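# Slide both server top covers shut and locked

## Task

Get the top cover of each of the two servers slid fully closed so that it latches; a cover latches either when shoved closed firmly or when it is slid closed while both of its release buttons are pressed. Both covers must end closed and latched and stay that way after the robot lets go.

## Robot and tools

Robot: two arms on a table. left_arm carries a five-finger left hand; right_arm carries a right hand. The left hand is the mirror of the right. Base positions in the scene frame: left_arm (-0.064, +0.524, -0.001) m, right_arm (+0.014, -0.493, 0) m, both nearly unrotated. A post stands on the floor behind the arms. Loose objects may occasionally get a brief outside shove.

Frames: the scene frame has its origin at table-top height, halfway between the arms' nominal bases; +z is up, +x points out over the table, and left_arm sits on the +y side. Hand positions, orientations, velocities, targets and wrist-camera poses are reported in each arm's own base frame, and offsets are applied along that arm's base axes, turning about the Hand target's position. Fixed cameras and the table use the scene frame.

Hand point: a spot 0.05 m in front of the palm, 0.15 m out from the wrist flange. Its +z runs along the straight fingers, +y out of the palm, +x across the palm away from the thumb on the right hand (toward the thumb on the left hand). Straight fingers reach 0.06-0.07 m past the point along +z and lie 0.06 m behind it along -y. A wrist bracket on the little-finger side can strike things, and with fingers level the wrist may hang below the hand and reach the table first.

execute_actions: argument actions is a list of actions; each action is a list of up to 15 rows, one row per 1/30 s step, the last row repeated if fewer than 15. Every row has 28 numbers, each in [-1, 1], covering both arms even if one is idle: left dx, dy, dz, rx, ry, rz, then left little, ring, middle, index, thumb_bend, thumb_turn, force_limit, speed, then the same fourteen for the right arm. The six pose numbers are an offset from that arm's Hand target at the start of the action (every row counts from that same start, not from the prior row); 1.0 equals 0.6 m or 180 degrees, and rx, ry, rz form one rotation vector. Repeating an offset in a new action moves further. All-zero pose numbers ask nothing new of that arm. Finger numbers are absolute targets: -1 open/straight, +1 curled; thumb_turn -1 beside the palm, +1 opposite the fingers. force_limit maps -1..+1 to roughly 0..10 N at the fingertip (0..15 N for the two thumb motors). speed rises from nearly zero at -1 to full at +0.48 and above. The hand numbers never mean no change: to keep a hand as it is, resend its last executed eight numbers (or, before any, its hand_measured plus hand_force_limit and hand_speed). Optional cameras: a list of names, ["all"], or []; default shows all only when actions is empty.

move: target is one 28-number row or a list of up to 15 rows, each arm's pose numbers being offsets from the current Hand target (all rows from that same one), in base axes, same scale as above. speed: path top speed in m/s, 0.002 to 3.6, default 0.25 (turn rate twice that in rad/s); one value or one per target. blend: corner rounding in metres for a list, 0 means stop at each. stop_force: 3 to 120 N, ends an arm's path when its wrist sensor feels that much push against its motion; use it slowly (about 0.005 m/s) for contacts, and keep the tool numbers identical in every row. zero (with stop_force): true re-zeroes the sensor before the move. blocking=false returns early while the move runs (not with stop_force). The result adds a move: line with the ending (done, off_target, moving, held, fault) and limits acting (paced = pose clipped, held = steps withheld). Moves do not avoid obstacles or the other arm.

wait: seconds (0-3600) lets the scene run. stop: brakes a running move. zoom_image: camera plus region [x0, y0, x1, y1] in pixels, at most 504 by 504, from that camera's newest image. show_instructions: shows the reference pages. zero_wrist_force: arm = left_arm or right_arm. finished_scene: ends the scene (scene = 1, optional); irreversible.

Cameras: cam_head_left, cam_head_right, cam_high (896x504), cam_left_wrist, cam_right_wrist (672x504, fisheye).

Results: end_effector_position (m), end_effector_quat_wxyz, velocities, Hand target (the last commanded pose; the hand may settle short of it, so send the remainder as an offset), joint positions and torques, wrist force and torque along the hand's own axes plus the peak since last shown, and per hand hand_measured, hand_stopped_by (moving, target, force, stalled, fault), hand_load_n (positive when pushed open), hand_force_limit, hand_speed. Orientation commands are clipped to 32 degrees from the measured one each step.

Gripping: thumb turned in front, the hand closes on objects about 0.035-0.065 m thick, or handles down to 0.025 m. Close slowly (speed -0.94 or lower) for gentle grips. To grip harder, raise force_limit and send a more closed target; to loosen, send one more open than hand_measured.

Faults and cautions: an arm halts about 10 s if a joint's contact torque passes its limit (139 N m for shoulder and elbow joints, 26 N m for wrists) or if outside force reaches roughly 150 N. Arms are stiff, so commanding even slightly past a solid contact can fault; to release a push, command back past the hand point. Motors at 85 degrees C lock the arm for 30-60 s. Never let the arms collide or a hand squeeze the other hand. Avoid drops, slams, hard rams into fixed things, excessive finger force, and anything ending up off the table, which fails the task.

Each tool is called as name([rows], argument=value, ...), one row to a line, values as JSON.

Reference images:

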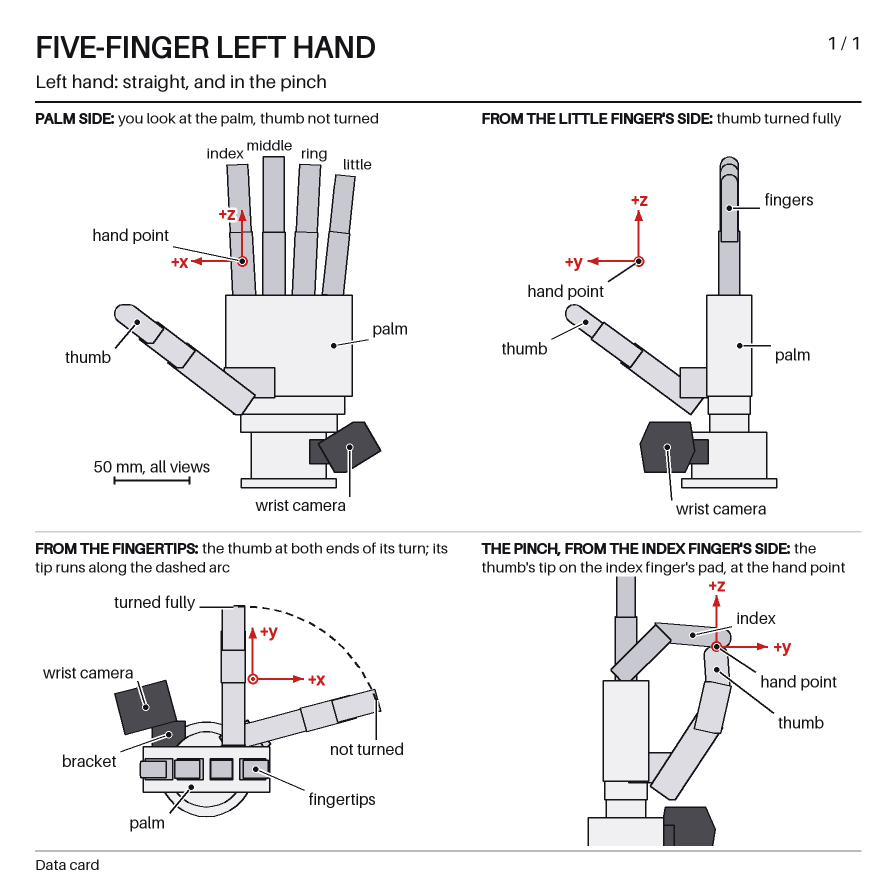

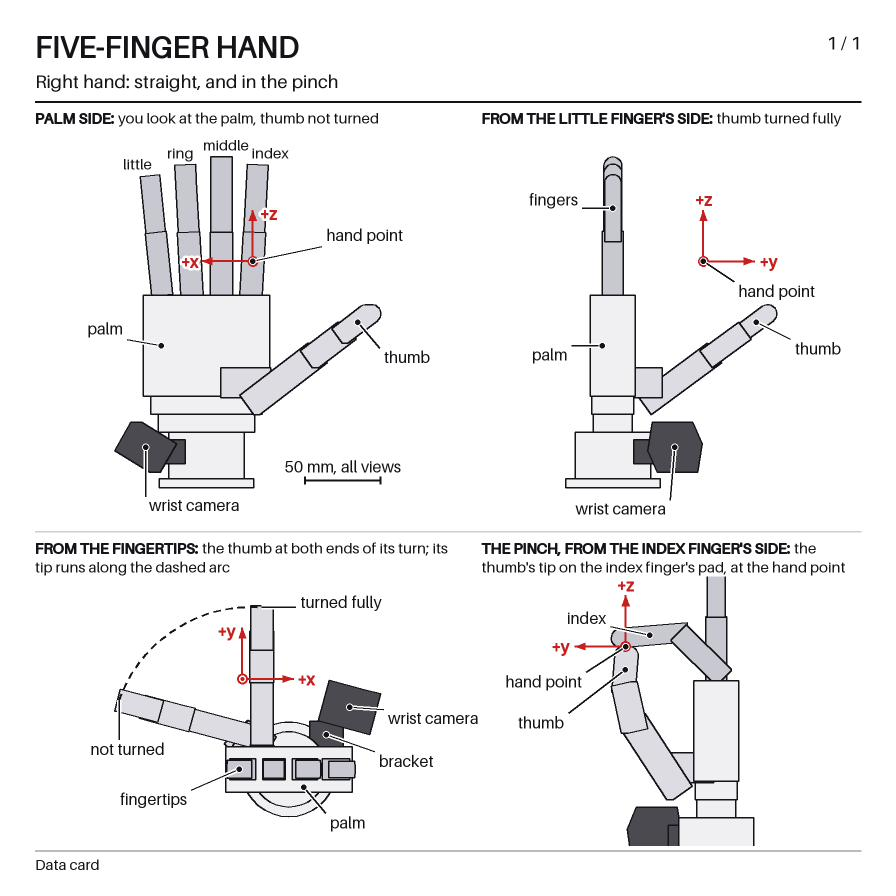

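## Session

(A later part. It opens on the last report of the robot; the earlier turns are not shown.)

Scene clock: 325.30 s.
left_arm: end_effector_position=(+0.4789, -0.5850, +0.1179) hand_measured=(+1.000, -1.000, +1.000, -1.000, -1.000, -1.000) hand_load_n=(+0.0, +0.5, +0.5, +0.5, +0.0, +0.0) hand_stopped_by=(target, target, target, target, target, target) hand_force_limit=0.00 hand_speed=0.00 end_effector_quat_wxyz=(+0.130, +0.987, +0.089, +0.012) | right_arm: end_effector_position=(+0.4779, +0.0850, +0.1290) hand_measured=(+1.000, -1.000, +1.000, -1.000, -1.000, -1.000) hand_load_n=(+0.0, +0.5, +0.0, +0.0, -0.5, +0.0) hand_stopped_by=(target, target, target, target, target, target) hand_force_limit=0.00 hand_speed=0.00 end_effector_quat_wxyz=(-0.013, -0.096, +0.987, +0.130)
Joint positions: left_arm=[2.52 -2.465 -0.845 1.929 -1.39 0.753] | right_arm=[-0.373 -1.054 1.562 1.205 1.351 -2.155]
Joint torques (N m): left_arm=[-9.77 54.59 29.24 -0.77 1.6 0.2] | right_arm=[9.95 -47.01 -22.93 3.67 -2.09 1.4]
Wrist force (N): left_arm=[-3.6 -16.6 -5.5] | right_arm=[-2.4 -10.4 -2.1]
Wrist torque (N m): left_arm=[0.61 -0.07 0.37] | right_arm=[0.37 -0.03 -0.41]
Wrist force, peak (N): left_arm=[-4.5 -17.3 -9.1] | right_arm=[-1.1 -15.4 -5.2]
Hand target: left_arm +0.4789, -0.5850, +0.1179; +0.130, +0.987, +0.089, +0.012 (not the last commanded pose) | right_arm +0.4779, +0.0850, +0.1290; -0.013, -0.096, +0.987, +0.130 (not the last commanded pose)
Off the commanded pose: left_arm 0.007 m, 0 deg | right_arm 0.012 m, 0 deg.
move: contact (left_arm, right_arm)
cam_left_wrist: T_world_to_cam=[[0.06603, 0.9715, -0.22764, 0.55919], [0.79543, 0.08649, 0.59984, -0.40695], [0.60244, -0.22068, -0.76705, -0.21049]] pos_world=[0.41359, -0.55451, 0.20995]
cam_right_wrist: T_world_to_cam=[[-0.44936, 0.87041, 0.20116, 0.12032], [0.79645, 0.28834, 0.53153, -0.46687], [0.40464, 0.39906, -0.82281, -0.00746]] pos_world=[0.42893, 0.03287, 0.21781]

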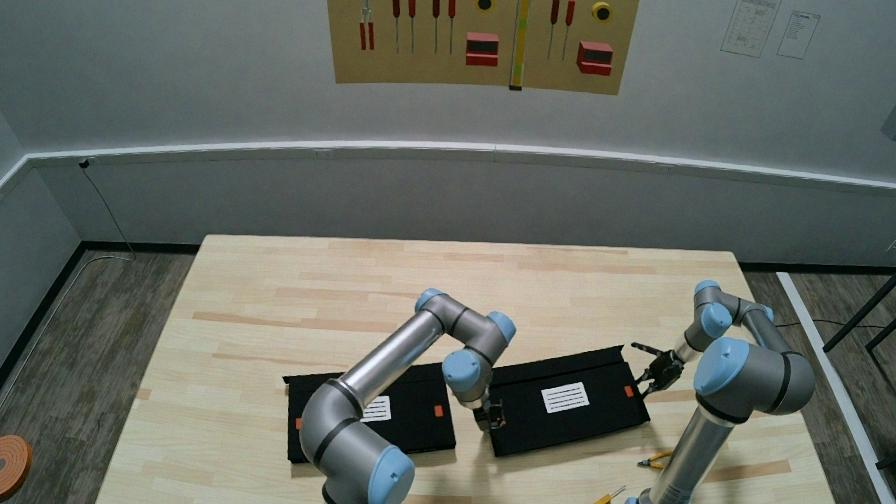

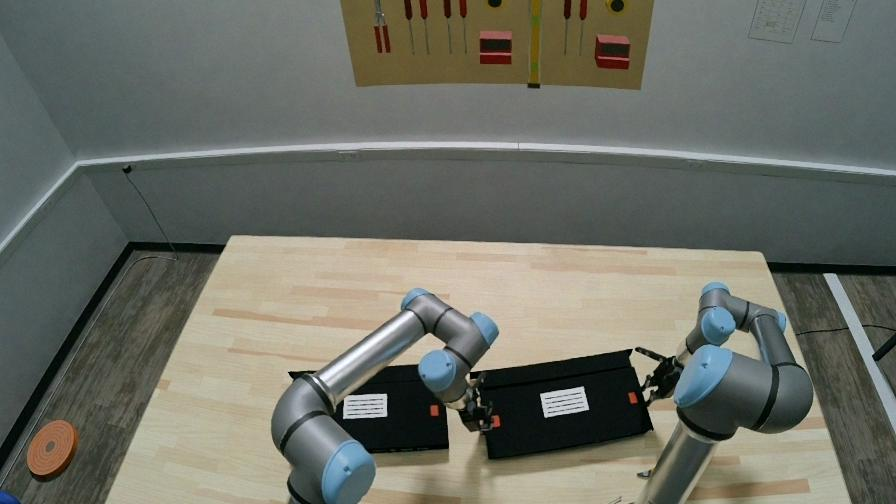

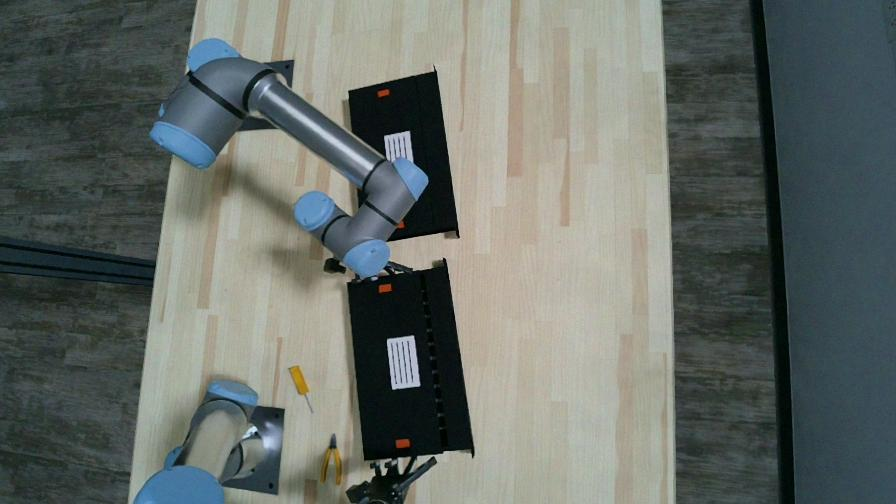

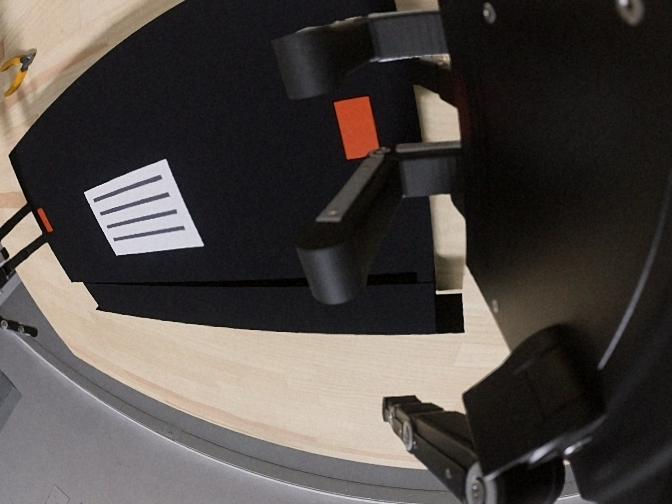

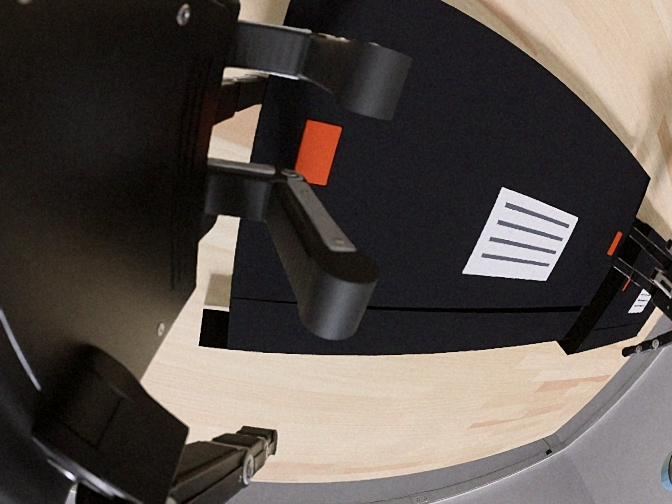

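move([
  [0,0,0.0138,0,0,0,1,-1,1,-1,-1,-1,0,0,0,0,0.0052,0,0,0,1,-1,1,-1,-1,-1,0,0],
  [0.0006,-0.0042,0.0138,0,0,0,1,-1,1,-1,-1,-1,0,0,0.0007,-0.0042,0.0052,0,0,0,1,-1,1,-1,-1,-1,0,0],
], speed=0.01, blend=[0.0005,0])

move(target=[0,0,-0.03,0,0,0,1,-1,1,-1,-1,-1,0,0,0,0,-0.03,0,0,0,1,-1,1,-1,-1,-1,0,0], speed=0.005, stop_force=4, cameras=["cam_high","cam_left_wrist","cam_right_wrist"])

Scene clock: 331.30 s.
left_arm: end_effector_position=(+0.4793, -0.5874, +0.1262) hand_measured=(+1.000, -1.000, +1.000, -1.000, -1.000, -1.000) hand_load_n=(+0.0, +1.5, +0.0, +2.0, +0.0, -0.5) hand_stopped_by=(target, target, target, target, target, target) hand_force_limit=0.00 hand_speed=0.00 end_effector_quat_wxyz=(+0.130, +0.987, +0.089, +0.012) | right_arm: end_effector_position=(+0.4783, +0.0825, +0.1321) hand_measured=(+1.000, -1.000, +1.000, -1.000, -1.000, -1.000) hand_load_n=(+0.0, +0.0, +0.0, +0.0, +0.0, +0.0) hand_stopped_by=(target, target, target, target, target, target) hand_force_limit=0.00 hand_speed=0.00 end_effector_quat_wxyz=(-0.013, -0.096, +0.987, +0.130)
Joint positions: left_arm=[2.517 -2.468 -0.818 1.906 -1.391 0.75] | right_arm=[-0.378 -1.056 1.557 1.214 1.351 -2.16]
Joint torques (N m): left_arm=[-28.53 38.56 38.31 10.15 13.07 -2.27] | right_arm=[-11.25 -25.04 -27.01 3.62 1.46 -1.49]
Wrist force (N): left_arm=[-3.1 -62.2 -24.3] | right_arm=[0.6 0.9 0.1]
Wrist torque (N m): left_arm=[3.94 -0.27 1.33] | right_arm=[0.03 -0.11 0.07]
Wrist force, peak (N): left_arm=[-3.1 -62.2 -24.3] | right_arm=[0.2 -14.8 -0.4]
Hand target: left_arm +0.4792, -0.5876, +0.1262; +0.130, +0.987, +0.089, +0.012 | right_arm +0.4783, +0.0825, +0.1321; -0.013, -0.096, +0.987, +0.130
Off the commanded pose: left_arm 0.000 m, 0 deg | right_arm 0.000 m, 0 deg.
move: done

Scene clock: 335.67 s.
left_arm: end_effector_position=(+0.4792, -0.5874, +0.1262) hand_measured=(+1.000, -1.000, +1.000, -1.000, -1.000, -1.000) hand_load_n=(+0.0, +2.0, +0.0, +2.0, +0.0, +0.0) hand_stopped_by=(target, target, target, target, target, target) hand_force_limit=0.00 hand_speed=0.00 end_effector_quat_wxyz=(+0.130, +0.987, +0.089, +0.012) | right_arm: end_effector_position=(+0.4783, +0.0825, +0.1141) hand_measured=(+1.000, -1.000, +1.000, -1.000, -1.000, -1.000) hand_load_n=(+0.0, +0.0, +0.0, +0.0, +0.0, +0.0) hand_stopped_by=(target, target, target, target, target, target) hand_force_limit=0.00 hand_speed=0.00 end_effector_quat_wxyz=(-0.013, -0.096, +0.987, +0.130)
Joint positions: left_arm=[2.517 -2.468 -0.818 1.906 -1.391 0.75] | right_arm=[-0.378 -1.035 1.575 1.174 1.351 -2.16]
Joint torques (N m): left_arm=[-14.57 64.35 25.11 12.42 10.94 -2.11] | right_arm=[-11.45 -24.93 -5.19 1.39 1.25 -1.35]
Wrist force (N): left_arm=[-1.6 -63.1 -28.1] | right_arm=[0.5 0.9 -0.1]
Wrist torque (N m): left_arm=[4.19 -0.46 1.43] | right_arm=[0.03 -0.09 0.06]
Wrist force, peak (N): left_arm=[-1.7 -63.2 -28.7] | right_arm=[0.6 1.3 -0.1]
Hand target: left_arm +0.4792, -0.5874, +0.1262; +0.130, +0.987, +0.089, +0.012 (not the last commanded pose) | right_arm +0.4783, +0.0825, +0.1141; -0.013, -0.096, +0.987, +0.130
Off the commanded pose: left_arm 0.018 m, 0 deg | right_arm 0.000 m, 0 deg.
move: contact (left_arm)
cam_left_wrist: T_world_to_cam=[[0.06601, 0.97156, -0.22742, 0.56348], [0.79541, 0.08637, 0.59989, -0.41202], [0.60247, -0.22049, -0.76708, -0.20476]] pos_world=[0.41389, -0.55701, 0.21825]
cam_right_wrist: T_world_to_cam=[[-0.44936, 0.87041, 0.20116, 0.12572], [0.79645, 0.28834, 0.53153, -0.45863], [0.40464, 0.39906, -0.82281, -0.01893]] pos_world=[0.42943, 0.03037, 0.20291]

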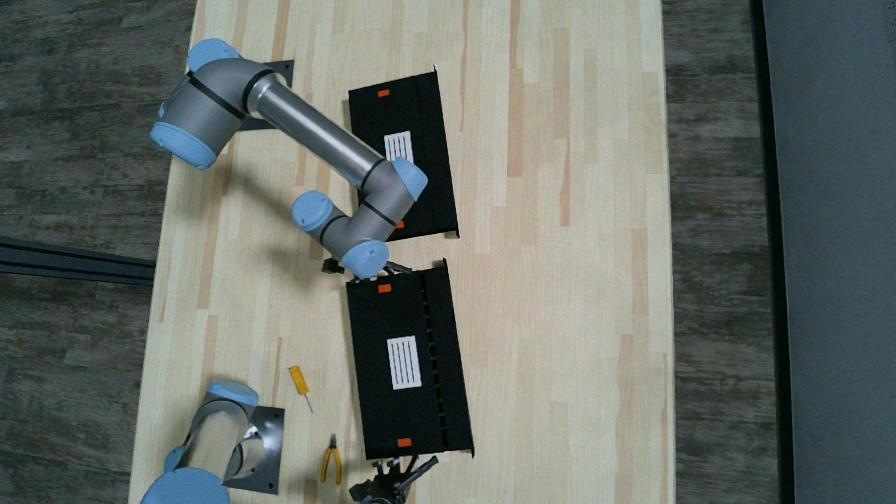

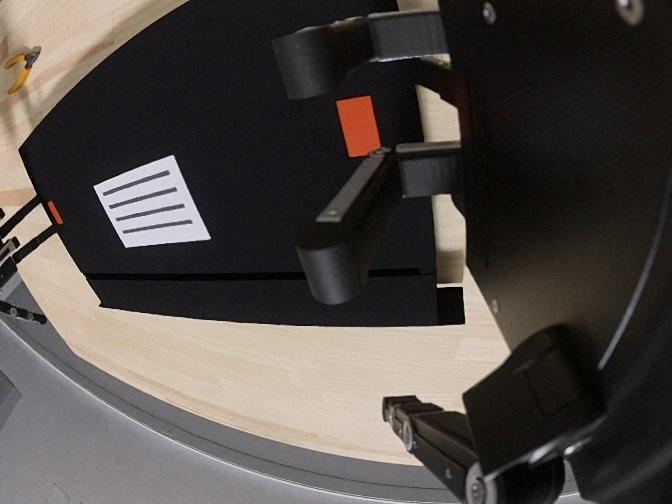

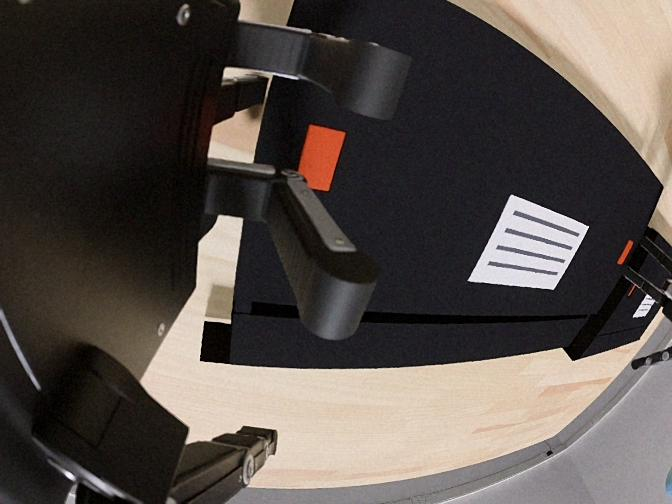

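move(target=[-0.0007,0.0041,0,0,0,0,1,-1,1,-1,-1,-1,0,0,0,0,0,0,0,0,1,-1,1,-1,-1,-1,0,0], speed=0.01, cameras=["cam_high","cam_left_wrist","cam_right_wrist"])

zoom_image(camera="cam_left_wrist", region=[0, 100, 160, 320])

zoom_image(camera="cam_right_wrist", region=[500, 140, 672, 390])

zoom_image(camera="cam_left_wrist", region=[350, 80, 490, 340])

zoom_image(camera="cam_right_wrist", region=[190, 80, 330, 380])

Scene clock: 342.47 s.
left_arm: end_effector_position=(+0.4787, -0.5851, +0.1262) hand_measured=(+1.000, -1.000, +1.000, -1.000, -1.000, -1.000) hand_load_n=(+0.0, +0.0, +0.0, +0.5, +0.0, +0.0) hand_stopped_by=(target, target, target, target, target, target) hand_force_limit=0.00 hand_speed=0.00 end_effector_quat_wxyz=(+0.130, +0.987, +0.089, +0.012) | right_arm: end_effector_position=(+0.4783, +0.0825, +0.1141) hand_measured=(+1.000, -1.000, +1.000, -1.000, -1.000, -1.000) hand_load_n=(+0.0, +0.0, +0.0, +0.0, +0.0, +0.0) hand_stopped_by=(target, target, target, target, target, target) hand_force_limit=0.00 hand_speed=0.00 end_effector_quat_wxyz=(-0.013, -0.096, +0.987, +0.130)
Joint positions: left_arm=[2.52 -2.461 -0.831 1.912 -1.39 0.753] | right_arm=[-0.378 -1.035 1.575 1.174 1.351 -2.16]
Joint torques (N m): left_arm=[7.66 67.88 10.42 0.75 -0.19 1.77] | right_arm=[-11.48 -25.47 -5.14 1.23 0.65 -1.43]
Wrist force (N): left_arm=[-1.0 0.1 -0.2] | right_arm=[0.7 1.2 0.1]
Wrist torque (N m): left_arm=[0.29 0.16 -0.05] | right_arm=[0.08 -0.13 0.08]
Wrist force, peak (N): left_arm=[-1.8 -63.3 -28.2] | right_arm=[0.7 1.3 0.0]
Hand target: left_arm +0.4788, -0.5850, +0.1262; +0.130, +0.987, +0.089, +0.012 | right_arm +0.4783, +0.0825, +0.1141; -0.013, -0.096, +0.987, +0.130
Off the commanded pose: left_arm 0.000 m, 0 deg | right_arm 0.000 m, 0 deg.
move: done
cam_left_wrist: T_world_to_cam=[[0.06609, 0.97148, -0.22772, 0.56117], [0.79543, 0.08649, 0.59984, -0.41185], [0.60243, -0.22078, -0.76703, -0.20414]] pos_world=[0.41349, -0.55461, 0.21825]
cam_right_wrist: T_world_to_cam=[[-0.44936, 0.87041, 0.20116, 0.12572], [0.79645, 0.28834, 0.53153, -0.45863], [0.40464, 0.39906, -0.82281, -0.01893]] pos_world=[0.42943, 0.03037, 0.20291]

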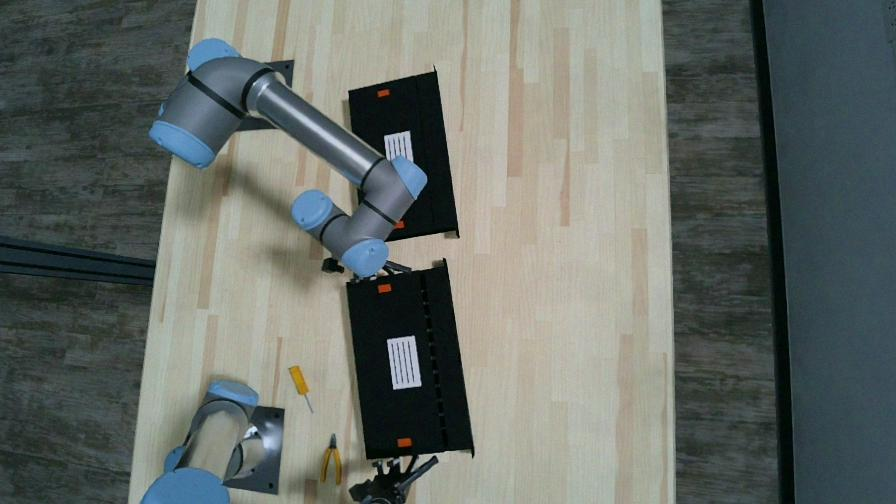

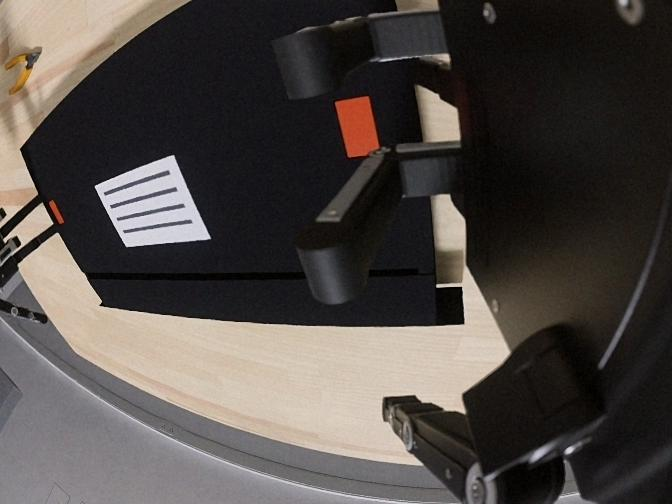

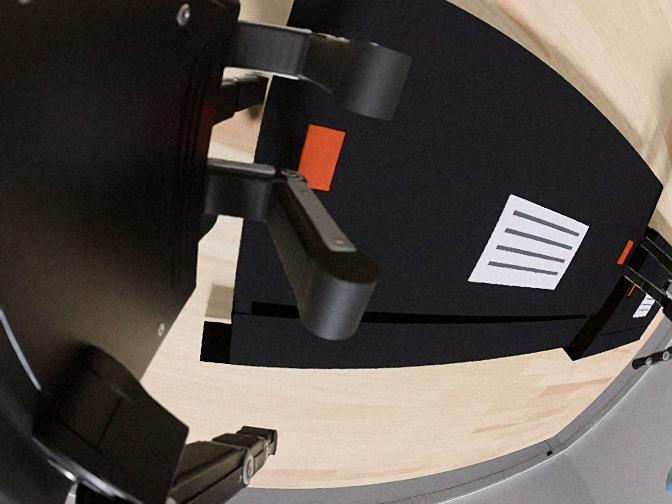

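Scaled by 2.291 from the camera's image (finer frame: 960x720).

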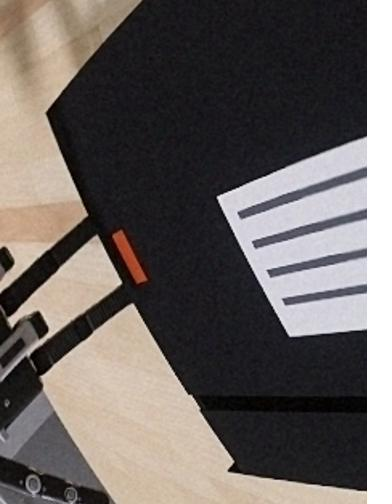

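Scaled by 2.016 from the camera's image (finer frame: 960x720).

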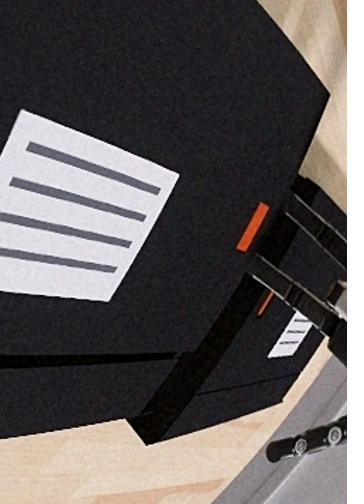

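Scaled by 1.938 from the camera's image (finer frame: 960x720).

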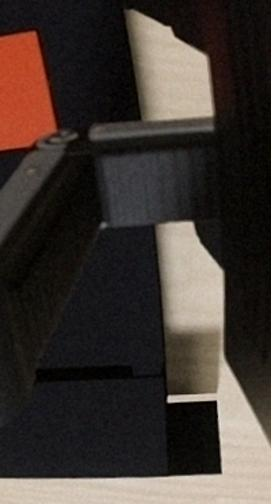

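Scaled by 1.680 from the camera's image (finer frame: 960x720).

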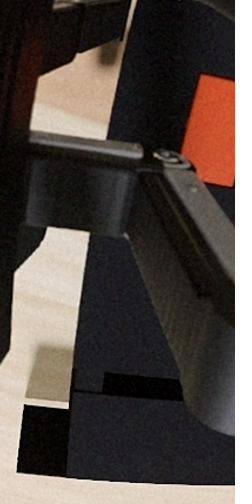

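zoom_image(camera="cam_high", region=[340, 260, 480, 370])

zoom_image(camera="cam_high", region=[350, 360, 490, 470])

Scaled by 3.600 from the camera's image (finer frame: 1280x720).

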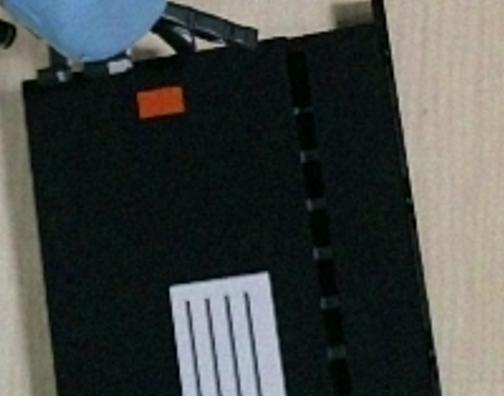

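Scaled by 3.600 from the camera's image (finer frame: 1280x720).

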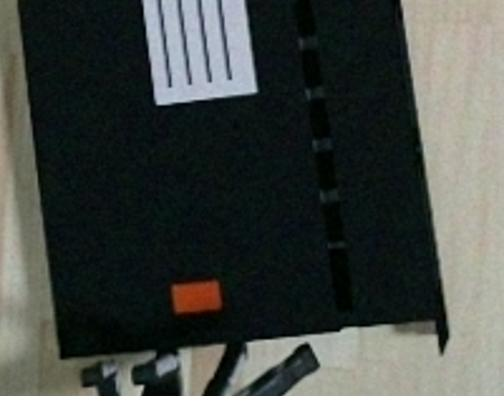

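execute_actions(actions=[])

zoom_image(camera="cam_head_left", region=[470, 330, 670, 470])

zoom_image(camera="cam_head_right", region=[460, 330, 670, 470])

Scene clock: 358.70 s.
left_arm: end_effector_position=(+0.4788, -0.5850, +0.1262) hand_measured=(+1.000, -1.000, +1.000, -1.000, -1.000, -1.000) hand_load_n=(+0.0, +0.0, +0.0, +0.0, -0.5, +0.0) hand_stopped_by=(target, target, target, target, target, target) hand_force_limit=0.00 hand_speed=0.00 end_effector_quat_wxyz=(+0.130, +0.987, +0.089, +0.012) | right_arm: end_effector_position=(+0.4783, +0.0825, +0.1141) hand_measured=(+1.000, -1.000, +1.000, -1.000, -1.000, -1.000) hand_load_n=(+0.5, +0.0, +0.0, +0.0, +0.0, +0.0) hand_stopped_by=(target, target, target, target, target, target) hand_force_limit=0.00 hand_speed=0.00 end_effector_quat_wxyz=(-0.013, -0.096, +0.987, +0.130)
Joint positions: left_arm=[2.52 -2.461 -0.831 1.912 -1.39 0.753] | right_arm=[-0.378 -1.035 1.575 1.174 1.351 -2.16]
Joint velocities: within noise
Joint torques (N m): left_arm=[7.15 68.07 11.42 -4.45 -1.17 1.81] | right_arm=[-11.87 -24.82 -5.41 1.49 -0.2 -1.41]
Motor temperatures (°C): left_arm=[27 29 23 34 29 35] | right_arm=[23 26 27 34 32 32]
Wrist force (N): left_arm=[-0.9 1.2 0.5] | right_arm=[0.6 1.0 0.0]
Wrist torque (N m): left_arm=[0.20 0.17 -0.06] | right_arm=[0.06 -0.11 0.07]
Wrist force, peak (N): left_arm=[-1.3 1.5 0.5] | right_arm=[0.7 1.2 0.1]
Hand target: left_arm +0.4788, -0.5850, +0.1262; +0.130, +0.987, +0.089, +0.012 | right_arm +0.4783, +0.0825, +0.1141; -0.013, -0.096, +0.987, +0.130
Off the commanded pose: left_arm 0.000 m, 0 deg | right_arm 0.000 m, 0 deg.
camera_calibration:
cam_left_wrist: T_world_to_cam=[[0.06601, 0.97156, -0.22742, 0.56108], [0.79536, 0.08639, 0.59995, -0.4119], [0.60253, -0.22048, -0.76704, -0.20399]] pos_world=[0.41349, -0.55451, 0.21825]
cam_right_wrist: T_world_to_cam=[[-0.44936, 0.87041, 0.20116, 0.12572], [0.79645, 0.28834, 0.53153, -0.45863], [0.40464, 0.39906, -0.82281, -0.01893]] pos_world=[0.42943, 0.03037, 0.20291]

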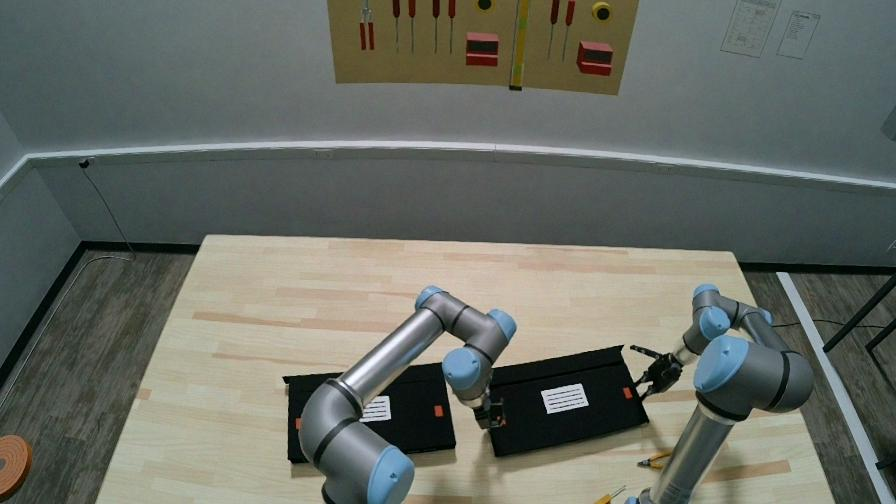

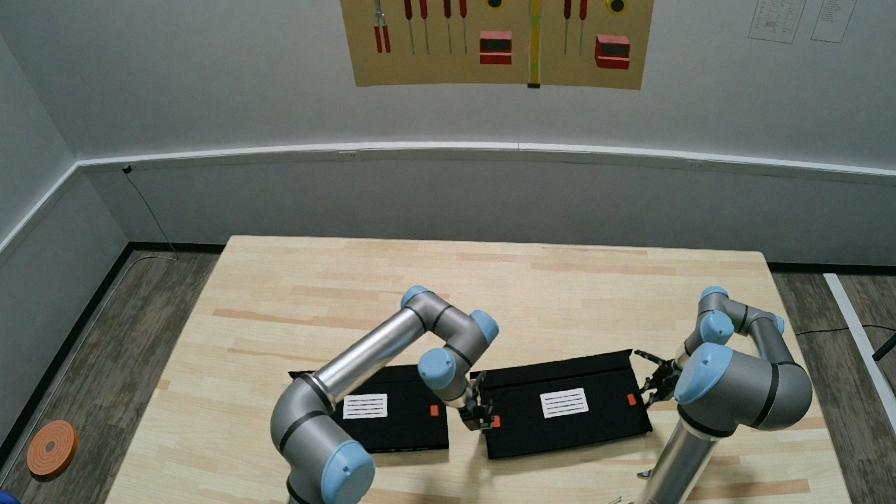

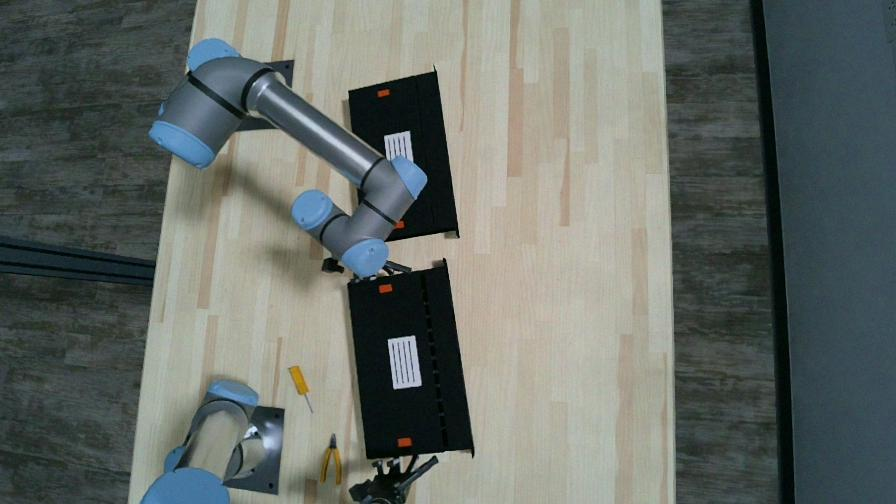

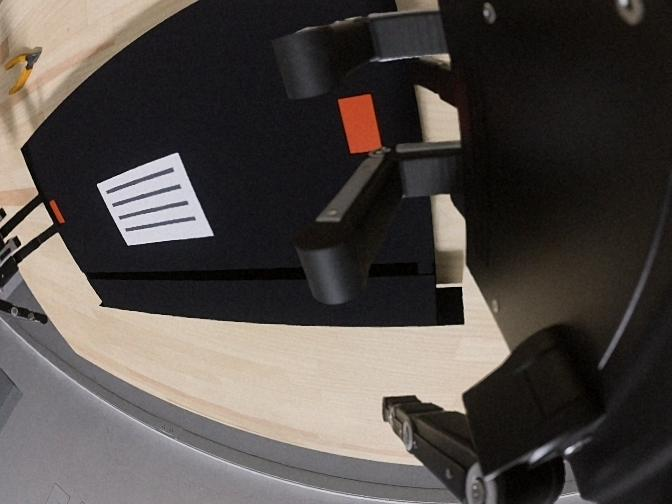

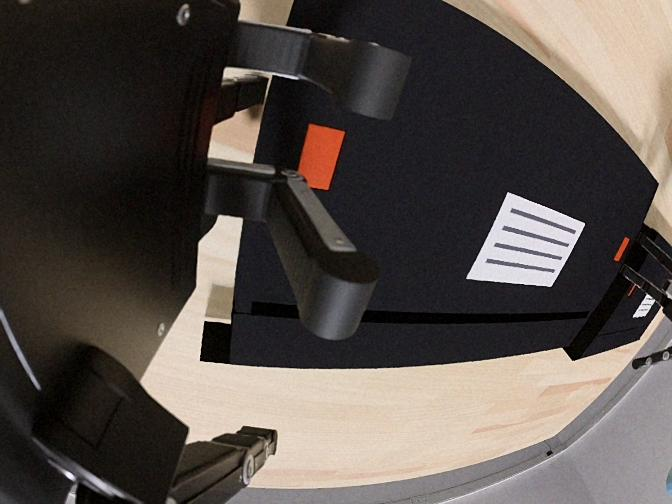

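Scaled by 2.520 from the camera's image (finer frame: 1280x720).

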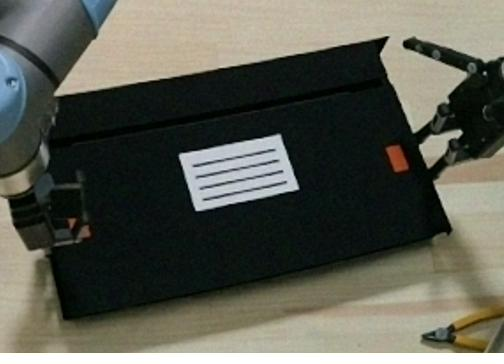

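Scaled by 2.400 from the camera's image (finer frame: 1280x720).

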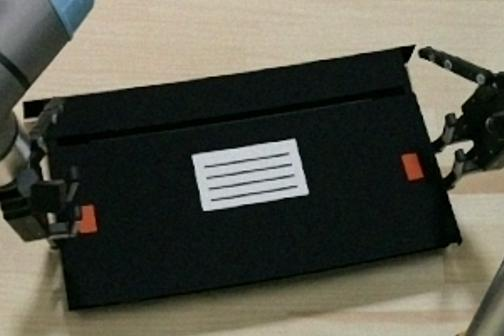

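zoom_image(camera="cam_head_left", region=[420, 380, 520, 440])

zoom_image(camera="cam_head_left", region=[590, 360, 690, 430])

zoom_image(camera="cam_left_wrist", region=[10, 140, 130, 320])

zoom_image(camera="cam_left_wrist", region=[370, 180, 480, 340])

zoom_image(camera="cam_right_wrist", region=[190, 220, 330, 380])

Scaled by 5.040 from the camera's image (finer frame: 1280x720).

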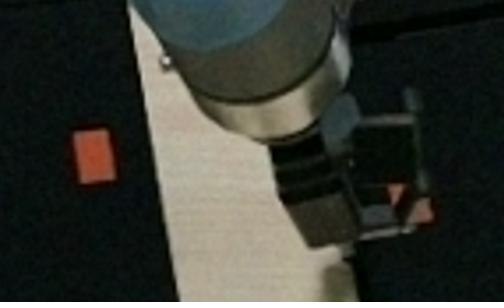

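Scaled by 5.040 from the camera's image (finer frame: 1280x720).

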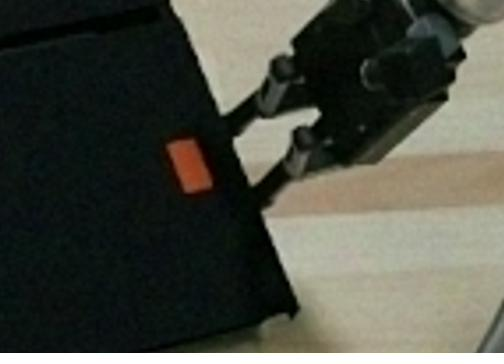

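Scaled by 2.800 from the camera's image (finer frame: 960x720).

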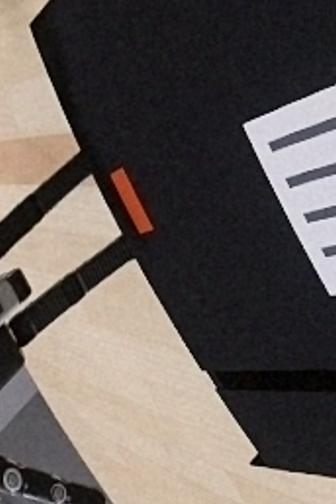

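Scaled by 3.150 from the camera's image (finer frame: 960x720).

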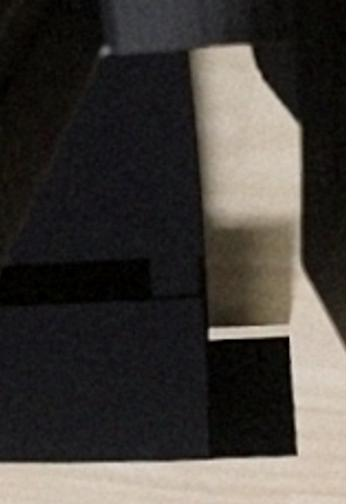

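Scaled by 3.150 from the camera's image (finer frame: 960x720).

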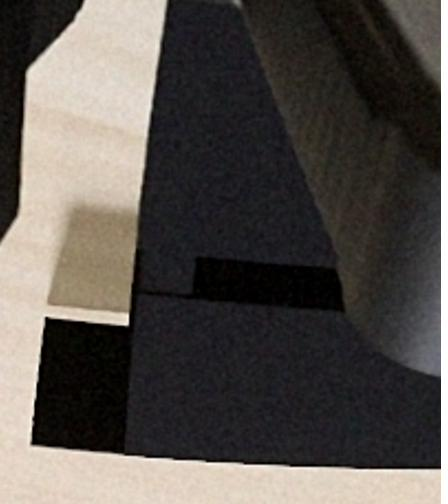

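move([
  [-0.0023,0.0131,0,0,0,0,1,-1,1,-1,-1,-1,0,0,0.0032,-0.0164,0,0,0,0,1,-1,1,-1,-1,-1,0,0],
  [-0.0023,0.0131,0.206,0,0,0,1,-1,1,-1,-1,-1,0,0,0.0032,-0.0164,0.2265,0,0,0,1,-1,1,-1,-1,-1,0,0],
  [-0.0875,-0.061,0.206,0,0,0.4989,1,-1,1,-1,-1,-1,0,0,-0.1057,0.0287,0.2265,0,0,-0.5,1,-1,1,-1,-1,-1,0,0],
], speed=[0.02,0.12,0.12], blend=[0.001,0.01,0], cameras=["all"])

Scene clock: 401.67 s.
left_arm: end_effector_position=(+0.4257, -0.6203, +0.2492) hand_measured=(+1.000, -1.000, +1.000, -1.000, -1.000, -1.000) hand_load_n=(+0.0, +0.0, +0.0, +0.0, +0.0, +0.0) hand_stopped_by=(target, target, target, target, target, target) hand_force_limit=0.00 hand_speed=0.00 end_effector_quat_wxyz=(+0.214, +0.667, +0.711, +0.067) | right_arm: end_effector_position=(+0.4149, +0.0997, +0.2500) hand_measured=(+1.000, -1.000, +1.000, -1.000, -1.000, -1.000) hand_load_n=(+0.0, +0.0, +0.0, +0.0, +0.0, +0.0) hand_stopped_by=(target, target, target, target, target, target) hand_force_limit=0.00 hand_speed=0.00 end_effector_quat_wxyz=(+0.083, +0.630, +0.766, +0.101)
Joint positions: left_arm=[2.193 -2.703 -0.035 1.57 -1.781 -0.969] | right_arm=[-0.096 -1.592 1.815 1.097 1.497 -0.281]
Joint torques (N m): left_arm=[7.85 73.78 23.72 1.04 1.4 -2.69] | right_arm=[7.47 -4.27 -28.37 0.6 1.67 1.28]
Wrist force (N): left_arm=[-0.9 1.2 0.9] | right_arm=[0.4 1.2 0.4]
Wrist torque (N m): left_arm=[0.16 0.17 0.02] | right_arm=[0.04 -0.08 -0.02]
Wrist force, peak (N): left_arm=[-1.4 1.6 0.7] | right_arm=[0.9 1.2 0.2]
Hand target: left_arm +0.4263, -0.6216, +0.2498; +0.084, +0.637, +0.760, +0.100 | right_arm +0.4149, +0.0997, +0.2500; +0.083, +0.630, +0.766, +0.101
Off the commanded pose: left_arm 0.002 m, 17 deg | right_arm 0.000 m, 0 deg.
elbow stopped short (left arm): the move would have taken joint 3 (elbow) straighter than the controller allows.
move: off_target (left_arm)
cam_left_wrist: T_world_to_cam=[[-0.90666, 0.13894, -0.39833, 0.567], [-0.0438, 0.90811, 0.41643, 0.47231], [0.41959, 0.39501, -0.81726, 0.38677]] pos_world=[0.37248, -0.66046, 0.34526]
cam_right_wrist: T_world_to_cam=[[0.87033, 0.4495, 0.20116, -0.45066], [0.28844, -0.79638, 0.53158, -0.16643], [0.39915, -0.40463, -0.82277, 0.19408]] pos_world=[0.36277, 0.14857, 0.33881]

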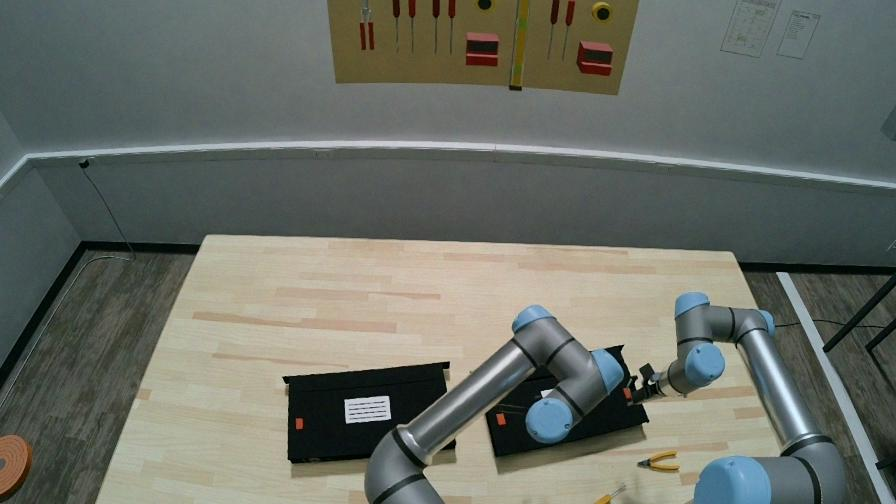

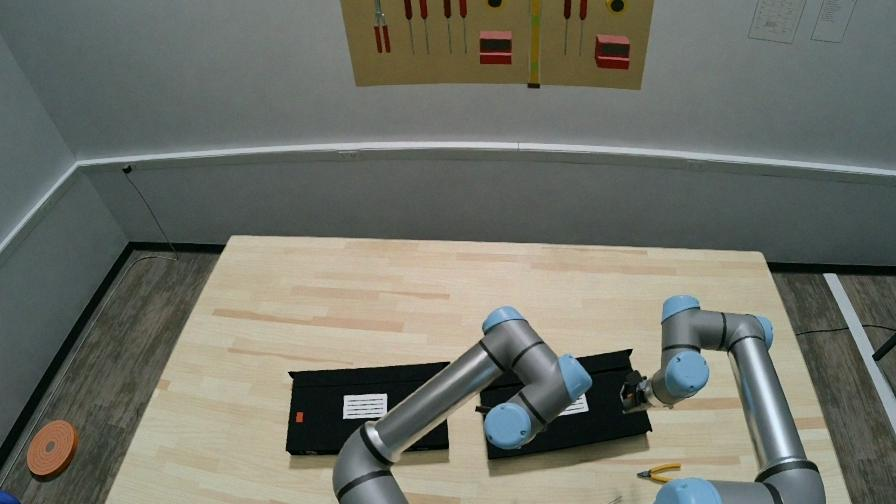

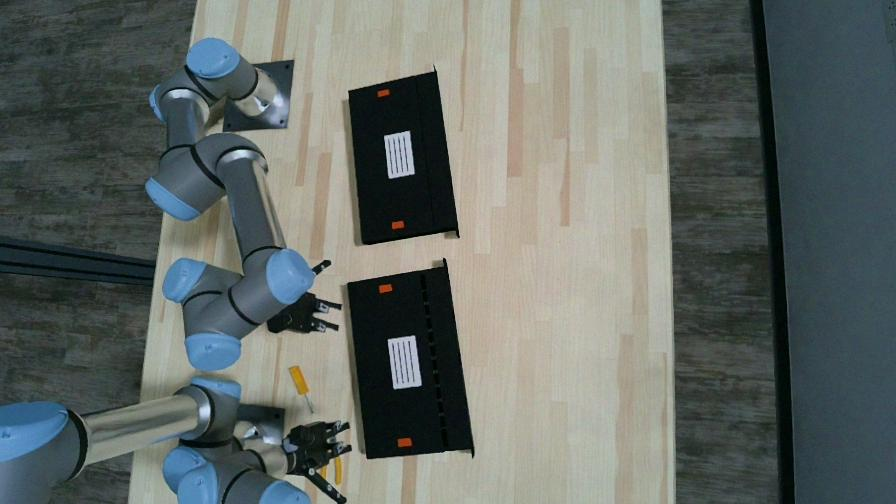

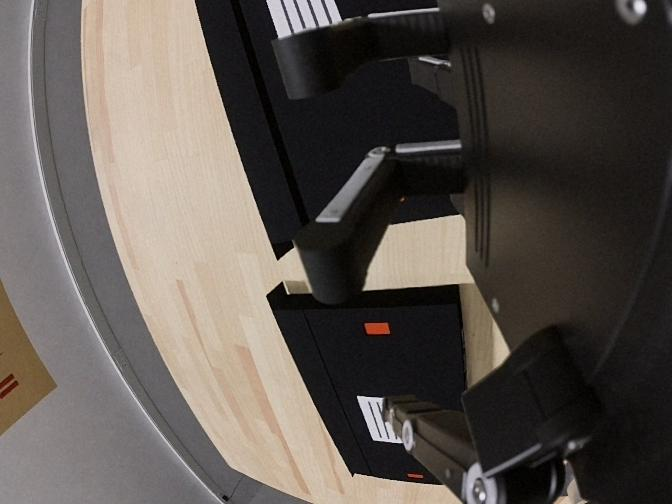

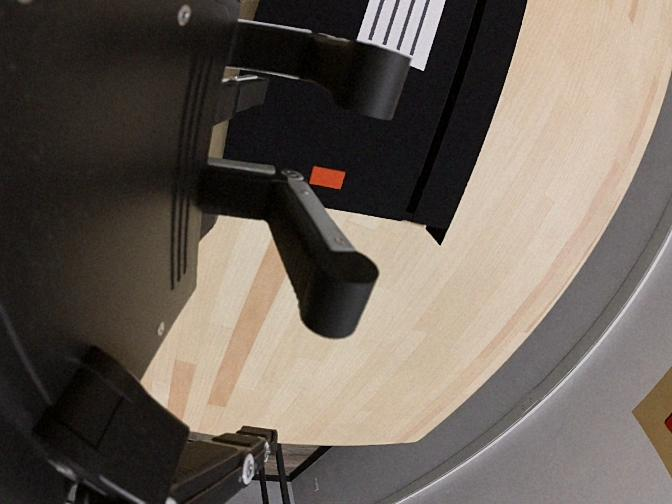

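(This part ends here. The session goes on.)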